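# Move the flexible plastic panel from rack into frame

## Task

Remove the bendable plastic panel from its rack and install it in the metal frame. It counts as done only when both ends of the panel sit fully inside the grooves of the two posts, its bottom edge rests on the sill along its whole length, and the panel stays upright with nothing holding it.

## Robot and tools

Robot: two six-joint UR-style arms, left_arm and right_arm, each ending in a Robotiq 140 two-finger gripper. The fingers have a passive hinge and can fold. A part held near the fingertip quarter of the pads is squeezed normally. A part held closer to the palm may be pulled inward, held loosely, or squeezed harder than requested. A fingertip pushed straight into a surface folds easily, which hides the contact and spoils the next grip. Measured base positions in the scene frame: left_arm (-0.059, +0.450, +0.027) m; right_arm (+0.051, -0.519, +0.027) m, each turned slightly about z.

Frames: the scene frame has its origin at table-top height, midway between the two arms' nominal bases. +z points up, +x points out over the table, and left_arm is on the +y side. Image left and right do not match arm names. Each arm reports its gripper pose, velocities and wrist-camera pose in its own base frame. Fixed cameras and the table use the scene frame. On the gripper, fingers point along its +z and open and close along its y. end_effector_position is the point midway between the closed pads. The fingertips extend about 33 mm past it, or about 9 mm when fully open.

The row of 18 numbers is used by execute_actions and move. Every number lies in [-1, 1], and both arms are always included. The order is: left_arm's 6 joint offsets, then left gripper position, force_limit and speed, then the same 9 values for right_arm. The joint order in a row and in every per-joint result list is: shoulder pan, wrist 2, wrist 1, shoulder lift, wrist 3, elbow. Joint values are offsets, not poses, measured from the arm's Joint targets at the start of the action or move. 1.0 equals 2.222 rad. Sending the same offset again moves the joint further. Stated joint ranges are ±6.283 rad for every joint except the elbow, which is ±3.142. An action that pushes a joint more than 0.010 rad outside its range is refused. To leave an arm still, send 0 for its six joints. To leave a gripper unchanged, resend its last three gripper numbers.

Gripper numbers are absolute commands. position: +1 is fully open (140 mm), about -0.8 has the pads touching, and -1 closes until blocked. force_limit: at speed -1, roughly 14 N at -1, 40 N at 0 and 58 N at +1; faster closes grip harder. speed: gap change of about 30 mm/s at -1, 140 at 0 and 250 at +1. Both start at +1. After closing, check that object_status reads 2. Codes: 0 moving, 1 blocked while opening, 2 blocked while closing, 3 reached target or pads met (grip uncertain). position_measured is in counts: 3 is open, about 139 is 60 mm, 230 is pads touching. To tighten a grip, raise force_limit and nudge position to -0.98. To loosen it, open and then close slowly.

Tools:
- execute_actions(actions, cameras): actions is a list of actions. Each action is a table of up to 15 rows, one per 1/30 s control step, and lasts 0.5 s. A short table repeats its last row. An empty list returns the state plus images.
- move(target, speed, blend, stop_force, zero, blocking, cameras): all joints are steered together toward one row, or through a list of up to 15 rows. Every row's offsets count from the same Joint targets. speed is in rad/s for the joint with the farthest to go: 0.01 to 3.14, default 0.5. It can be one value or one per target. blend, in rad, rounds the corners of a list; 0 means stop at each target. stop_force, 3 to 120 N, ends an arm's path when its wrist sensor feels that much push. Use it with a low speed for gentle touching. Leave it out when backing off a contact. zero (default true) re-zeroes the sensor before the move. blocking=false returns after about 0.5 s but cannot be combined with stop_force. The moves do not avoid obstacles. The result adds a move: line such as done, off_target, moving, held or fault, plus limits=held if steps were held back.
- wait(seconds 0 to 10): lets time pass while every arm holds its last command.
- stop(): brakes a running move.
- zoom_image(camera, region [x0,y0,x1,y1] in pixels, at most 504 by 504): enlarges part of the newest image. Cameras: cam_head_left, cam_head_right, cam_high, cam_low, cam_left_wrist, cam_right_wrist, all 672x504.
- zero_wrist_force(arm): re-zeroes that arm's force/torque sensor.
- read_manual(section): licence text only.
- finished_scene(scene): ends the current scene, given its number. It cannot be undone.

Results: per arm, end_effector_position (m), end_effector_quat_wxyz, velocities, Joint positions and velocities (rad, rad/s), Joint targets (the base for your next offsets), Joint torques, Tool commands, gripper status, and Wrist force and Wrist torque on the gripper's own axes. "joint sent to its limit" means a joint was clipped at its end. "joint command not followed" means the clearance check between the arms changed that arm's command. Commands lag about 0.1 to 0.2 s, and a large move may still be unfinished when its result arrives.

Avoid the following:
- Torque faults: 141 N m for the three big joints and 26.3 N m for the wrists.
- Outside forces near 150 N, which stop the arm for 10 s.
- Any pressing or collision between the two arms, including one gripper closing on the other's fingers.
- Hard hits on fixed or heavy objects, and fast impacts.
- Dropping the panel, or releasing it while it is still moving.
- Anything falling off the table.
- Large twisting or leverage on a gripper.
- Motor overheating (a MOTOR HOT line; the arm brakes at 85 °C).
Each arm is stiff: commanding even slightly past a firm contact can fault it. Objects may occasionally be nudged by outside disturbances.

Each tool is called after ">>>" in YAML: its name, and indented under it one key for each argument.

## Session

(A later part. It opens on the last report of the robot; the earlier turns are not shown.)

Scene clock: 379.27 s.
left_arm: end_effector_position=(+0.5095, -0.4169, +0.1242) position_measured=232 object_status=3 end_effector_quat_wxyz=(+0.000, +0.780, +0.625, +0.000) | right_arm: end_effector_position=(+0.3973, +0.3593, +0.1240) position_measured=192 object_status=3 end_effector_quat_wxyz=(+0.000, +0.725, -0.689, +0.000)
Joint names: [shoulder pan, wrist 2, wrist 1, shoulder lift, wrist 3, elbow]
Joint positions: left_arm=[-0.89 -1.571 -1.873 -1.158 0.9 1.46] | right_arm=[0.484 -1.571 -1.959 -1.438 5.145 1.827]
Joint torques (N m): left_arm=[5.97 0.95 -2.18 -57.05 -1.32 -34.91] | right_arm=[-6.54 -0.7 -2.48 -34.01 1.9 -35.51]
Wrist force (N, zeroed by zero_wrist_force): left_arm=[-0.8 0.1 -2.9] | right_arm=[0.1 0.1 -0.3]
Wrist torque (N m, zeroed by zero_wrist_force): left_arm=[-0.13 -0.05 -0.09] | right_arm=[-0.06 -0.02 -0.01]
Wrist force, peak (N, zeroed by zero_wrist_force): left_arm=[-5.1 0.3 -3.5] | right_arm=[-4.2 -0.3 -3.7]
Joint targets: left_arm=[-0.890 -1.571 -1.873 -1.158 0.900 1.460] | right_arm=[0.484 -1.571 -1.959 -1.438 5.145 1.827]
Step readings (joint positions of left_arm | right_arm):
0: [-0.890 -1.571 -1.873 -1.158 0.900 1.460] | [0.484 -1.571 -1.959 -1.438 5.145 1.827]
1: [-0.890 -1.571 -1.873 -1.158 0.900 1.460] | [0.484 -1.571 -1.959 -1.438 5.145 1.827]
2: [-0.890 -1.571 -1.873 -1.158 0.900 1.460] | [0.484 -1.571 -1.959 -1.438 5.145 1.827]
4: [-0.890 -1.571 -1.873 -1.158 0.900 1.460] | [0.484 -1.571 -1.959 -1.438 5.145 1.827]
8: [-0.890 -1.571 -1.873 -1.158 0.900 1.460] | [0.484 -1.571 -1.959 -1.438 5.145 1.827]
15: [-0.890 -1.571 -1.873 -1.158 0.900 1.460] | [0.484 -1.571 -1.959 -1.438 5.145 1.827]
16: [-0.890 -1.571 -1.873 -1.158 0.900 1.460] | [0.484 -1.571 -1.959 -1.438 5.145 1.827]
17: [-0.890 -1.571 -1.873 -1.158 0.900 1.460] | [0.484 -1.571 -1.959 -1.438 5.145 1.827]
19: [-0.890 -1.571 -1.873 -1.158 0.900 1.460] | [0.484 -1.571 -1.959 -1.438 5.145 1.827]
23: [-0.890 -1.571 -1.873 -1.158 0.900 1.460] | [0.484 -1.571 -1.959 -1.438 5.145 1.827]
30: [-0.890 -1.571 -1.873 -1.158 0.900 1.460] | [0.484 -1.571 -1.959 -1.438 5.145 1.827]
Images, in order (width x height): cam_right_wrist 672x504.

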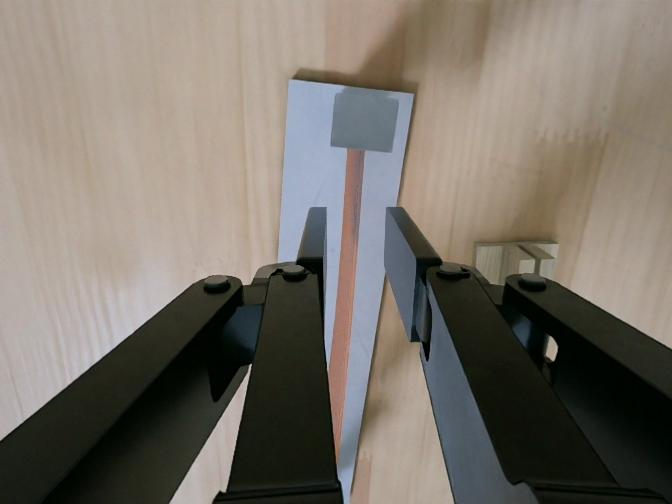

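>>> move:
  target: [0.002314, 0, 0.001911, 0.003671, -0.042241, -0.005582, -1, 1, -1, 0, 0, 0.058335, -0.017235, 0, -0.041100, -0.5, 1, -1]
  speed: 0.15
  cameras: ["cam_left_wrist", "cam_right_wrist"]

>>> zoom_image:
  camera: "cam_left_wrist"
  region: [310, 90, 410, 190]

>>> zoom_image:
  camera: "cam_right_wrist"
  region: [280, 100, 440, 260]

Scene clock: 382.20 s.
left_arm: end_effector_position=(+0.5140, -0.4171, +0.1244) position_measured=232 object_status=3 end_effector_quat_wxyz=(+0.000, +0.748, +0.663, +0.000) | right_arm: end_effector_position=(+0.3973, +0.3592, +0.1739) position_measured=192 object_status=3 end_effector_quat_wxyz=(+0.000, +0.725, -0.689, +0.000)
Joint names: [shoulder pan, wrist 2, wrist 1, shoulder lift, wrist 3, elbow]
Joint positions: left_arm=[-0.885 -1.571 -1.869 -1.15 0.807 1.448] | right_arm=[0.484 -1.571 -1.83 -1.476 5.145 1.736]
Joint torques (N m): left_arm=[10.14 0.94 -1.48 -34.69 -1.43 -36.26] | right_arm=[5.24 -0.8 -1.75 -35.91 1.77 -38.86]
Wrist force (N, zeroed by zero_wrist_force): left_arm=[0.0 -0.1 -1.1] | right_arm=[0.1 0.3 -0.4]
Wrist torque (N m, zeroed by zero_wrist_force): left_arm=[-0.03 -0.02 -0.02] | right_arm=[-0.03 0.00 -0.02]
Wrist force, peak (N, zeroed by zero_wrist_force): left_arm=[-0.8 0.4 -3.6] | right_arm=[0.0 0.3 -1.0]
Joint targets: left_arm=[-0.885 -1.571 -1.869 -1.150 0.807 1.448] | right_arm=[0.484 -1.571 -1.829 -1.476 5.145 1.735]
move: done
Images, in order (width x height): cam_left_wrist 672x504, cam_right_wrist 672x504.

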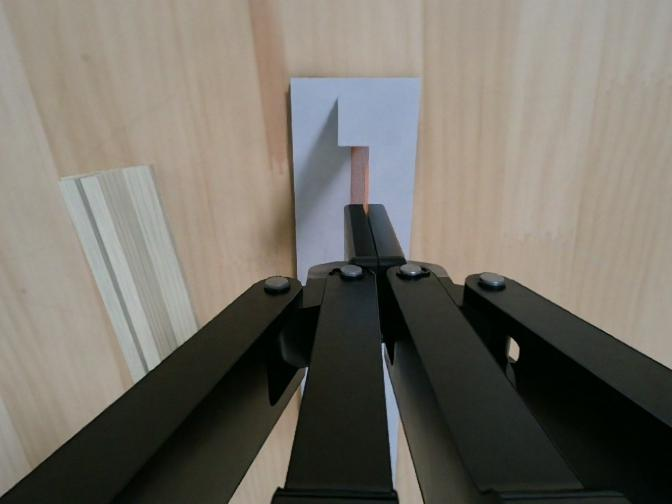

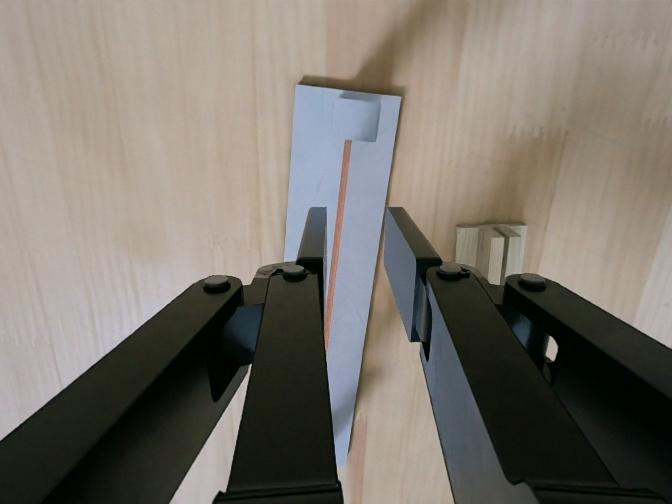

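Scaled by 5.040 from the camera's 672x504 image, which has a finer 960x720 frame.

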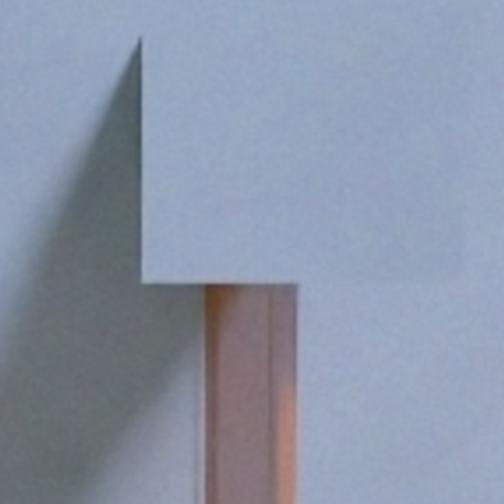

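Scaled by 3.150 from the camera's 672x504 image, which has a finer 960x720 frame.

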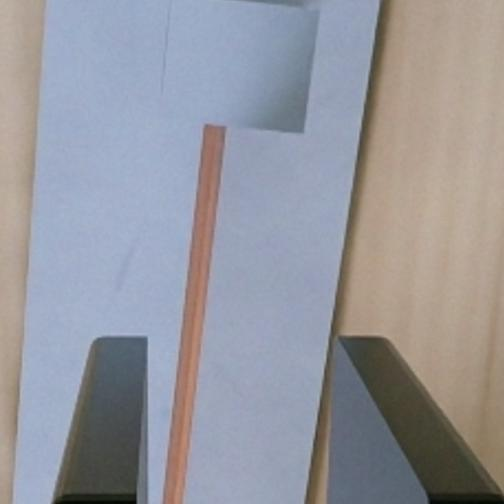

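>>> execute_actions:
  actions:
    - [[0,0,0,0,0,0,-0.5,1,-1,0,0,0,0,0,0,-0.5,1,-1]]
    - [[0,0,0,0,0,0,-0.5,1,-1,0,0,0,0,0,0,-0.5,1,-1]]
  cameras: ["cam_left_wrist"]

Scene clock: 390.70 s.
left_arm: end_effector_position=(+0.5140, -0.4171, +0.1244) position_measured=192 object_status=3 end_effector_quat_wxyz=(+0.000, +0.748, +0.663, +0.000) | right_arm: end_effector_position=(+0.3973, +0.3593, +0.1740) position_measured=192 object_status=3 end_effector_quat_wxyz=(+0.000, +0.725, -0.689, +0.000)
Joint names: [shoulder pan, wrist 2, wrist 1, shoulder lift, wrist 3, elbow]
Joint positions: left_arm=[-0.885 -1.571 -1.869 -1.15 0.807 1.448] | right_arm=[0.484 -1.571 -1.829 -1.476 5.145 1.735]
Joint torques (N m): left_arm=[9.17 0.9 -1.84 -37.41 -1.26 -36.87] | right_arm=[9 -0.78 -1.63 -35.01 1.6 -37.9]
Wrist force (N, zeroed by zero_wrist_force): left_arm=[0.3 0.2 -0.6] | right_arm=[0.0 0.3 -0.4]
Wrist torque (N m, zeroed by zero_wrist_force): left_arm=[-0.07 -0.03 -0.04] | right_arm=[-0.03 0.03 -0.02]
Wrist force, peak (N, zeroed by zero_wrist_force): left_arm=[0.4 0.0 -1.7] | right_arm=[-0.3 0.3 -0.7]
Joint targets: left_arm=[-0.885 -1.571 -1.869 -1.150 0.807 1.448] | right_arm=[0.484 -1.571 -1.829 -1.476 5.145 1.735]
Step readings (joint positions of left_arm | right_arm):
0: [-0.885 -1.571 -1.869 -1.150 0.807 1.448] | [0.484 -1.571 -1.829 -1.476 5.145 1.735]
1: [-0.885 -1.571 -1.869 -1.150 0.807 1.448] | [0.484 -1.571 -1.829 -1.476 5.145 1.735]
2: [-0.885 -1.571 -1.869 -1.150 0.807 1.448] | [0.484 -1.571 -1.829 -1.476 5.145 1.735]
4: [-0.885 -1.571 -1.869 -1.150 0.807 1.448] | [0.484 -1.571 -1.829 -1.476 5.145 1.735]
8: [-0.885 -1.571 -1.869 -1.150 0.807 1.448] | [0.484 -1.571 -1.829 -1.476 5.145 1.735]
15: [-0.885 -1.571 -1.869 -1.150 0.807 1.448] | [0.484 -1.571 -1.829 -1.476 5.145 1.735]
16: [-0.885 -1.571 -1.869 -1.150 0.807 1.448] | [0.484 -1.571 -1.829 -1.476 5.145 1.735]
17: [-0.885 -1.571 -1.869 -1.150 0.807 1.448] | [0.484 -1.571 -1.829 -1.476 5.145 1.735]
19: [-0.885 -1.571 -1.869 -1.150 0.807 1.448] | [0.484 -1.571 -1.829 -1.476 5.145 1.735]
23: [-0.885 -1.571 -1.869 -1.150 0.807 1.448] | [0.484 -1.571 -1.829 -1.476 5.145 1.735]
30: [-0.885 -1.571 -1.869 -1.150 0.807 1.448] | [0.484 -1.571 -1.829 -1.476 5.145 1.735]
Images, in order (width x height): cam_left_wrist 672x504.

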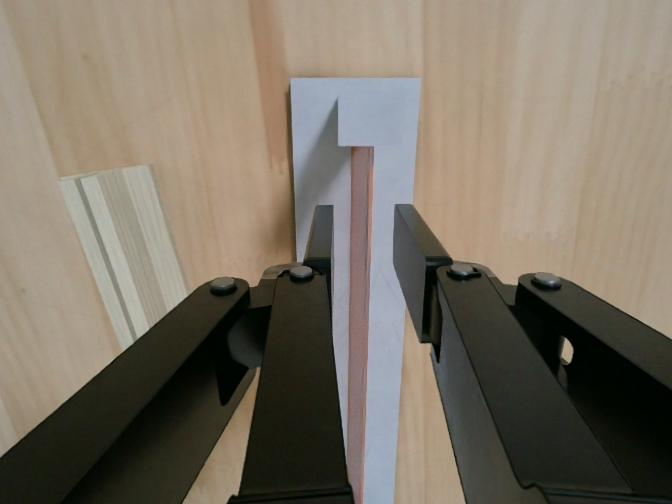

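>>> move:
  target:
    - [0,0,0.035794,-0.009176,0,-0.026618,-0.5,1,-1,-0.001840,0,-0.018299,0.007957,0.043164,0.010342,-0.5,1,-1]
    - [0,0,0.035794,-0.009176,0,-0.026618,-1,0.9,-1,-0.001840,0,-0.018299,0.007957,0.043164,0.010342,-1,0.9,-1]
  speed: 0.15
  cameras: ["cam_left_wrist", "cam_right_wrist", "cam_low"]

Scene clock: 420.60 s.
left_arm: end_effector_position=(+0.5140, -0.4171, +0.1580) position_measured=233 object_status=0 end_effector_quat_wxyz=(+0.000, +0.748, +0.663, +0.000) | right_arm: end_effector_position=(+0.4015, +0.3590, +0.1579) position_measured=233 object_status=0 end_effector_quat_wxyz=(+0.000, +0.690, -0.724, +0.000)
Joint names: [shoulder pan, wrist 2, wrist 1, shoulder lift, wrist 3, elbow]
Joint positions: left_arm=[-0.885 -1.571 -1.789 -1.171 0.807 1.389] | right_arm=[0.479 -1.571 -1.87 -1.459 5.241 1.758]
Joint torques (N m): left_arm=[5.74 0.85 -1.54 -59.55 -1.14 -36.97] | right_arm=[-10.93 -0.79 -4.94 -22.95 2.01 -11.59]
Wrist force (N, zeroed by zero_wrist_force): left_arm=[0.1 0.2 -0.6] | right_arm=[0.2 0.3 -0.3]
Wrist torque (N m, zeroed by zero_wrist_force): left_arm=[-0.07 -0.01 -0.05] | right_arm=[-0.02 -0.05 0.00]
Wrist force, peak (N, zeroed by zero_wrist_force): left_arm=[0.2 0.1 -1.0] | right_arm=[-0.4 0.1 -1.1]
Joint targets: left_arm=[-0.885 -1.571 -1.789 -1.171 0.807 1.389] | right_arm=[0.479 -1.571 -1.870 -1.459 5.241 1.758]
move: done
Images, in order (width x height): cam_low 672x504, cam_left_wrist 672x504, cam_right_wrist 672x504.

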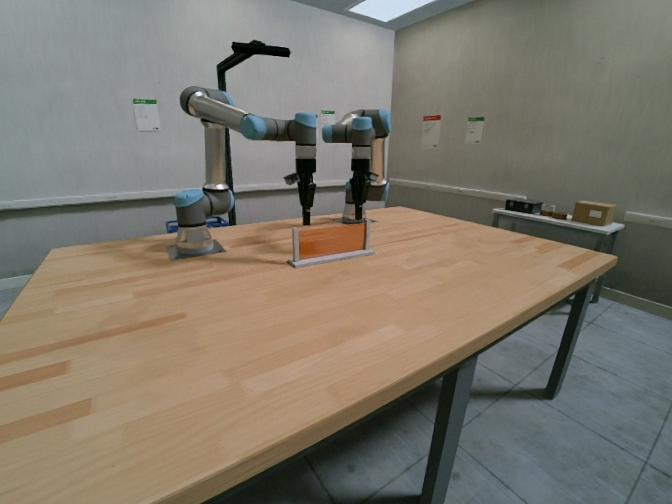

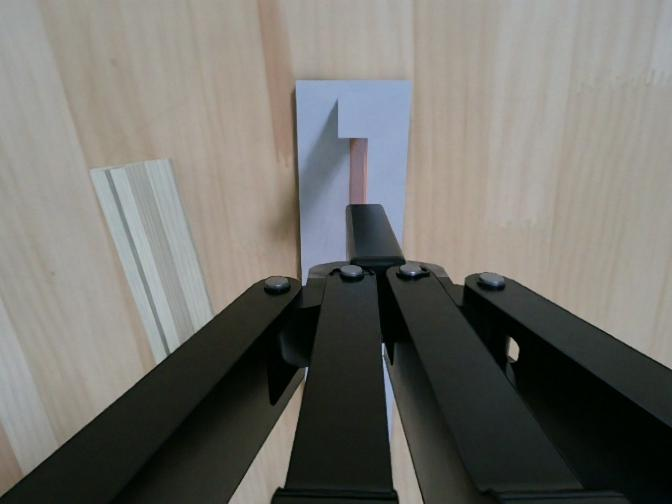

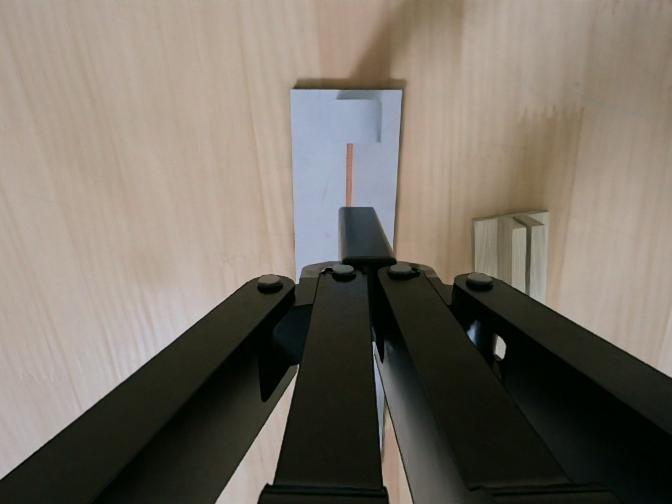

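>>> move:
  target:
    - [0,0,-0.015519,0.003629,0,0.011890,-1,0.9,-1,0,0,-0.016864,0.004903,0,0.011960,-1,0.9,-1]
    - [0,0,-0.026681,0.006570,0,0.020111,-1,0.9,-1,0,0,-0.029120,0.008820,0,0.020300,-1,0.9,-1]
  speed: [0.08, 0.012]
  stop_force: 4
  cameras: ["cam_low"]

>>> zoom_image:
  camera: "cam_low"
  region: [280, 205, 390, 275]

Scene clock: 425.53 s.
left_arm: end_effector_position=(+0.5140, -0.4171, +0.1390) position_measured=233 object_status=3 end_effector_quat_wxyz=(+0.000, +0.748, +0.663, +0.000) | right_arm: end_effector_position=(+0.4016, +0.3591, +0.1393) position_measured=233 object_status=3 end_effector_quat_wxyz=(+0.000, +0.690, -0.724, +0.000)
Joint names: [shoulder pan, wrist 2, wrist 1, shoulder lift, wrist 3, elbow]
Joint positions: left_arm=[-0.885 -1.571 -1.834 -1.16 0.807 1.423] | right_arm=[0.479 -1.571 -1.918 -1.444 5.241 1.792]
Joint torques (N m): left_arm=[3.67 0.98 -1.21 -56.82 -1.08 -36.19] | right_arm=[-8.62 -0.75 -1.35 -33.57 2.09 -35.49]
Wrist force (N, zeroed by zero_wrist_force): left_arm=[0.8 0.2 -4.8] | right_arm=[0.6 0.1 -4.9]
Wrist torque (N m, zeroed by zero_wrist_force): left_arm=[-0.10 -0.01 -0.04] | right_arm=[-0.03 -0.02 -0.01]
Wrist force, peak (N, zeroed by zero_wrist_force): left_arm=[1.0 0.1 -6.2] | right_arm=[0.5 0.1 -6.1]
Joint targets: left_arm=[-0.885 -1.571 -1.834 -1.160 0.807 1.423] | right_arm=[0.479 -1.571 -1.918 -1.444 5.241 1.792]
move: contact (left_arm, right_arm); path passed 1 of 2 targets; left_arm: the wrist 1 is farthest, 0.014 rad from its target; right_arm: the wrist 1 is farthest, 0.016 rad from its target
Images, in order (width x height): cam_low 672x504.

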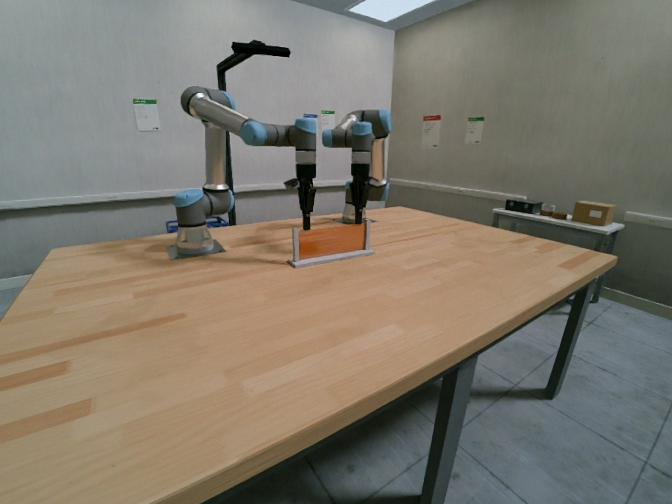

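Scaled by 4.582 from the camera's 672x504 image, which has a finer 960x720 frame.

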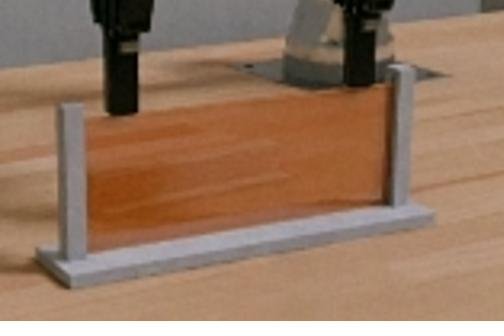

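>>> move:
  target: [0,0,0.030454,-0.007334,0,-0.023120,-1,0.9,-1,0,0,0.032649,-0.009705,0,-0.022944,-1,0.9,-1]
  speed: 0.12
  cameras: ["cam_low", "cam_left_wrist", "cam_right_wrist"]

>>> zoom_image:
  camera: "cam_low"
  region: [280, 205, 390, 275]

Scene clock: 430.10 s.
left_arm: end_effector_position=(+0.5138, -0.4169, +0.1673) position_measured=233 object_status=3 end_effector_quat_wxyz=(+0.000, +0.748, +0.663, +0.000) | right_arm: end_effector_position=(+0.4012, +0.3589, +0.1672) position_measured=233 object_status=3 end_effector_quat_wxyz=(+0.000, +0.690, -0.724, +0.000)
Joint names: [shoulder pan, wrist 2, wrist 1, shoulder lift, wrist 3, elbow]
Joint positions: left_arm=[-0.885 -1.571 -1.767 -1.176 0.807 1.372] | right_arm=[0.479 -1.571 -1.846 -1.466 5.241 1.742]
Joint torques (N m): left_arm=[3.2 0.84 -1.59 -59.04 -0.93 -37.02] | right_arm=[-5.26 -0.74 -1.4 -36.01 1.87 -37.76]
Wrist force (N, zeroed by zero_wrist_force): left_arm=[0.3 -0.1 -0.7] | right_arm=[0.2 0.5 -0.5]
Wrist torque (N m, zeroed by zero_wrist_force): left_arm=[-0.13 -0.04 -0.06] | right_arm=[0.01 -0.03 0.00]
Wrist force, peak (N, zeroed by zero_wrist_force): left_arm=[1.1 0.1 -5.3] | right_arm=[0.5 0.2 -5.3]
Joint targets: left_arm=[-0.885 -1.571 -1.767 -1.176 0.807 1.372] | right_arm=[0.479 -1.571 -1.846 -1.466 5.241 1.741]
move: done
Images, in order (width x height): cam_low 672x504, cam_left_wrist 672x504, cam_right_wrist 672x504.

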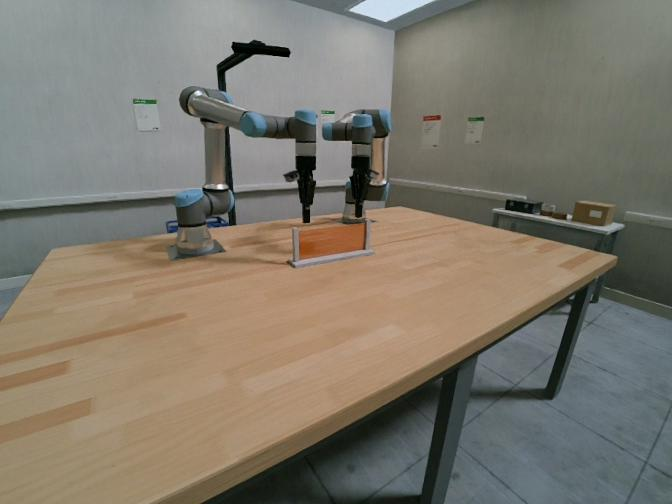

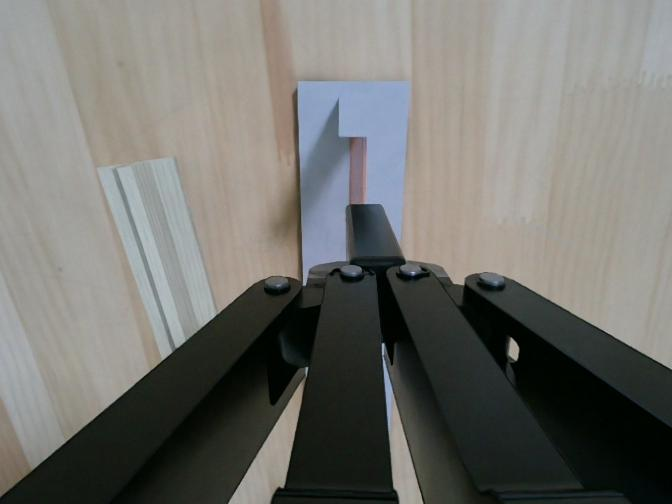

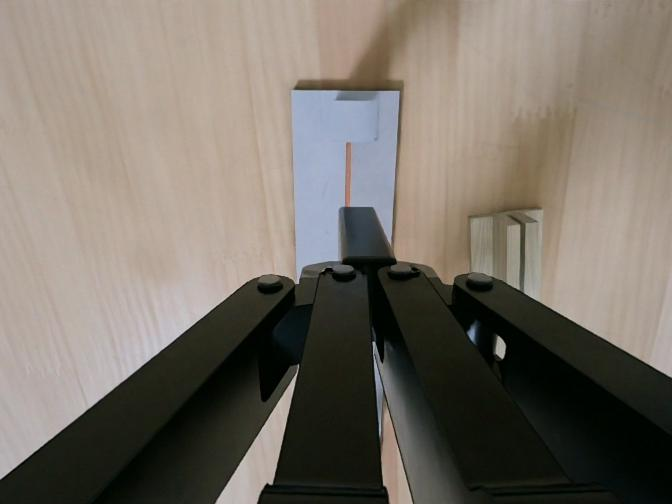

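Scaled by 4.582 from the camera's 672x504 image, which has a finer 960x720 frame.

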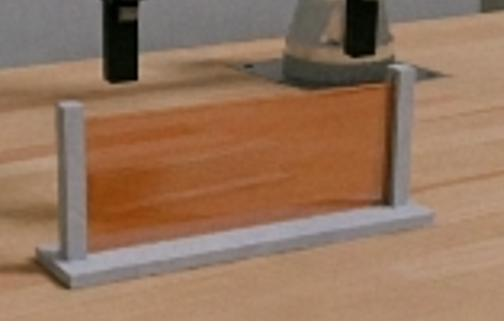

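Panel stands in both grooves with its lower edge on the sill; both arms are clear.

>>> finished_scene:
  scene: 2

The scene is finished: the task was done.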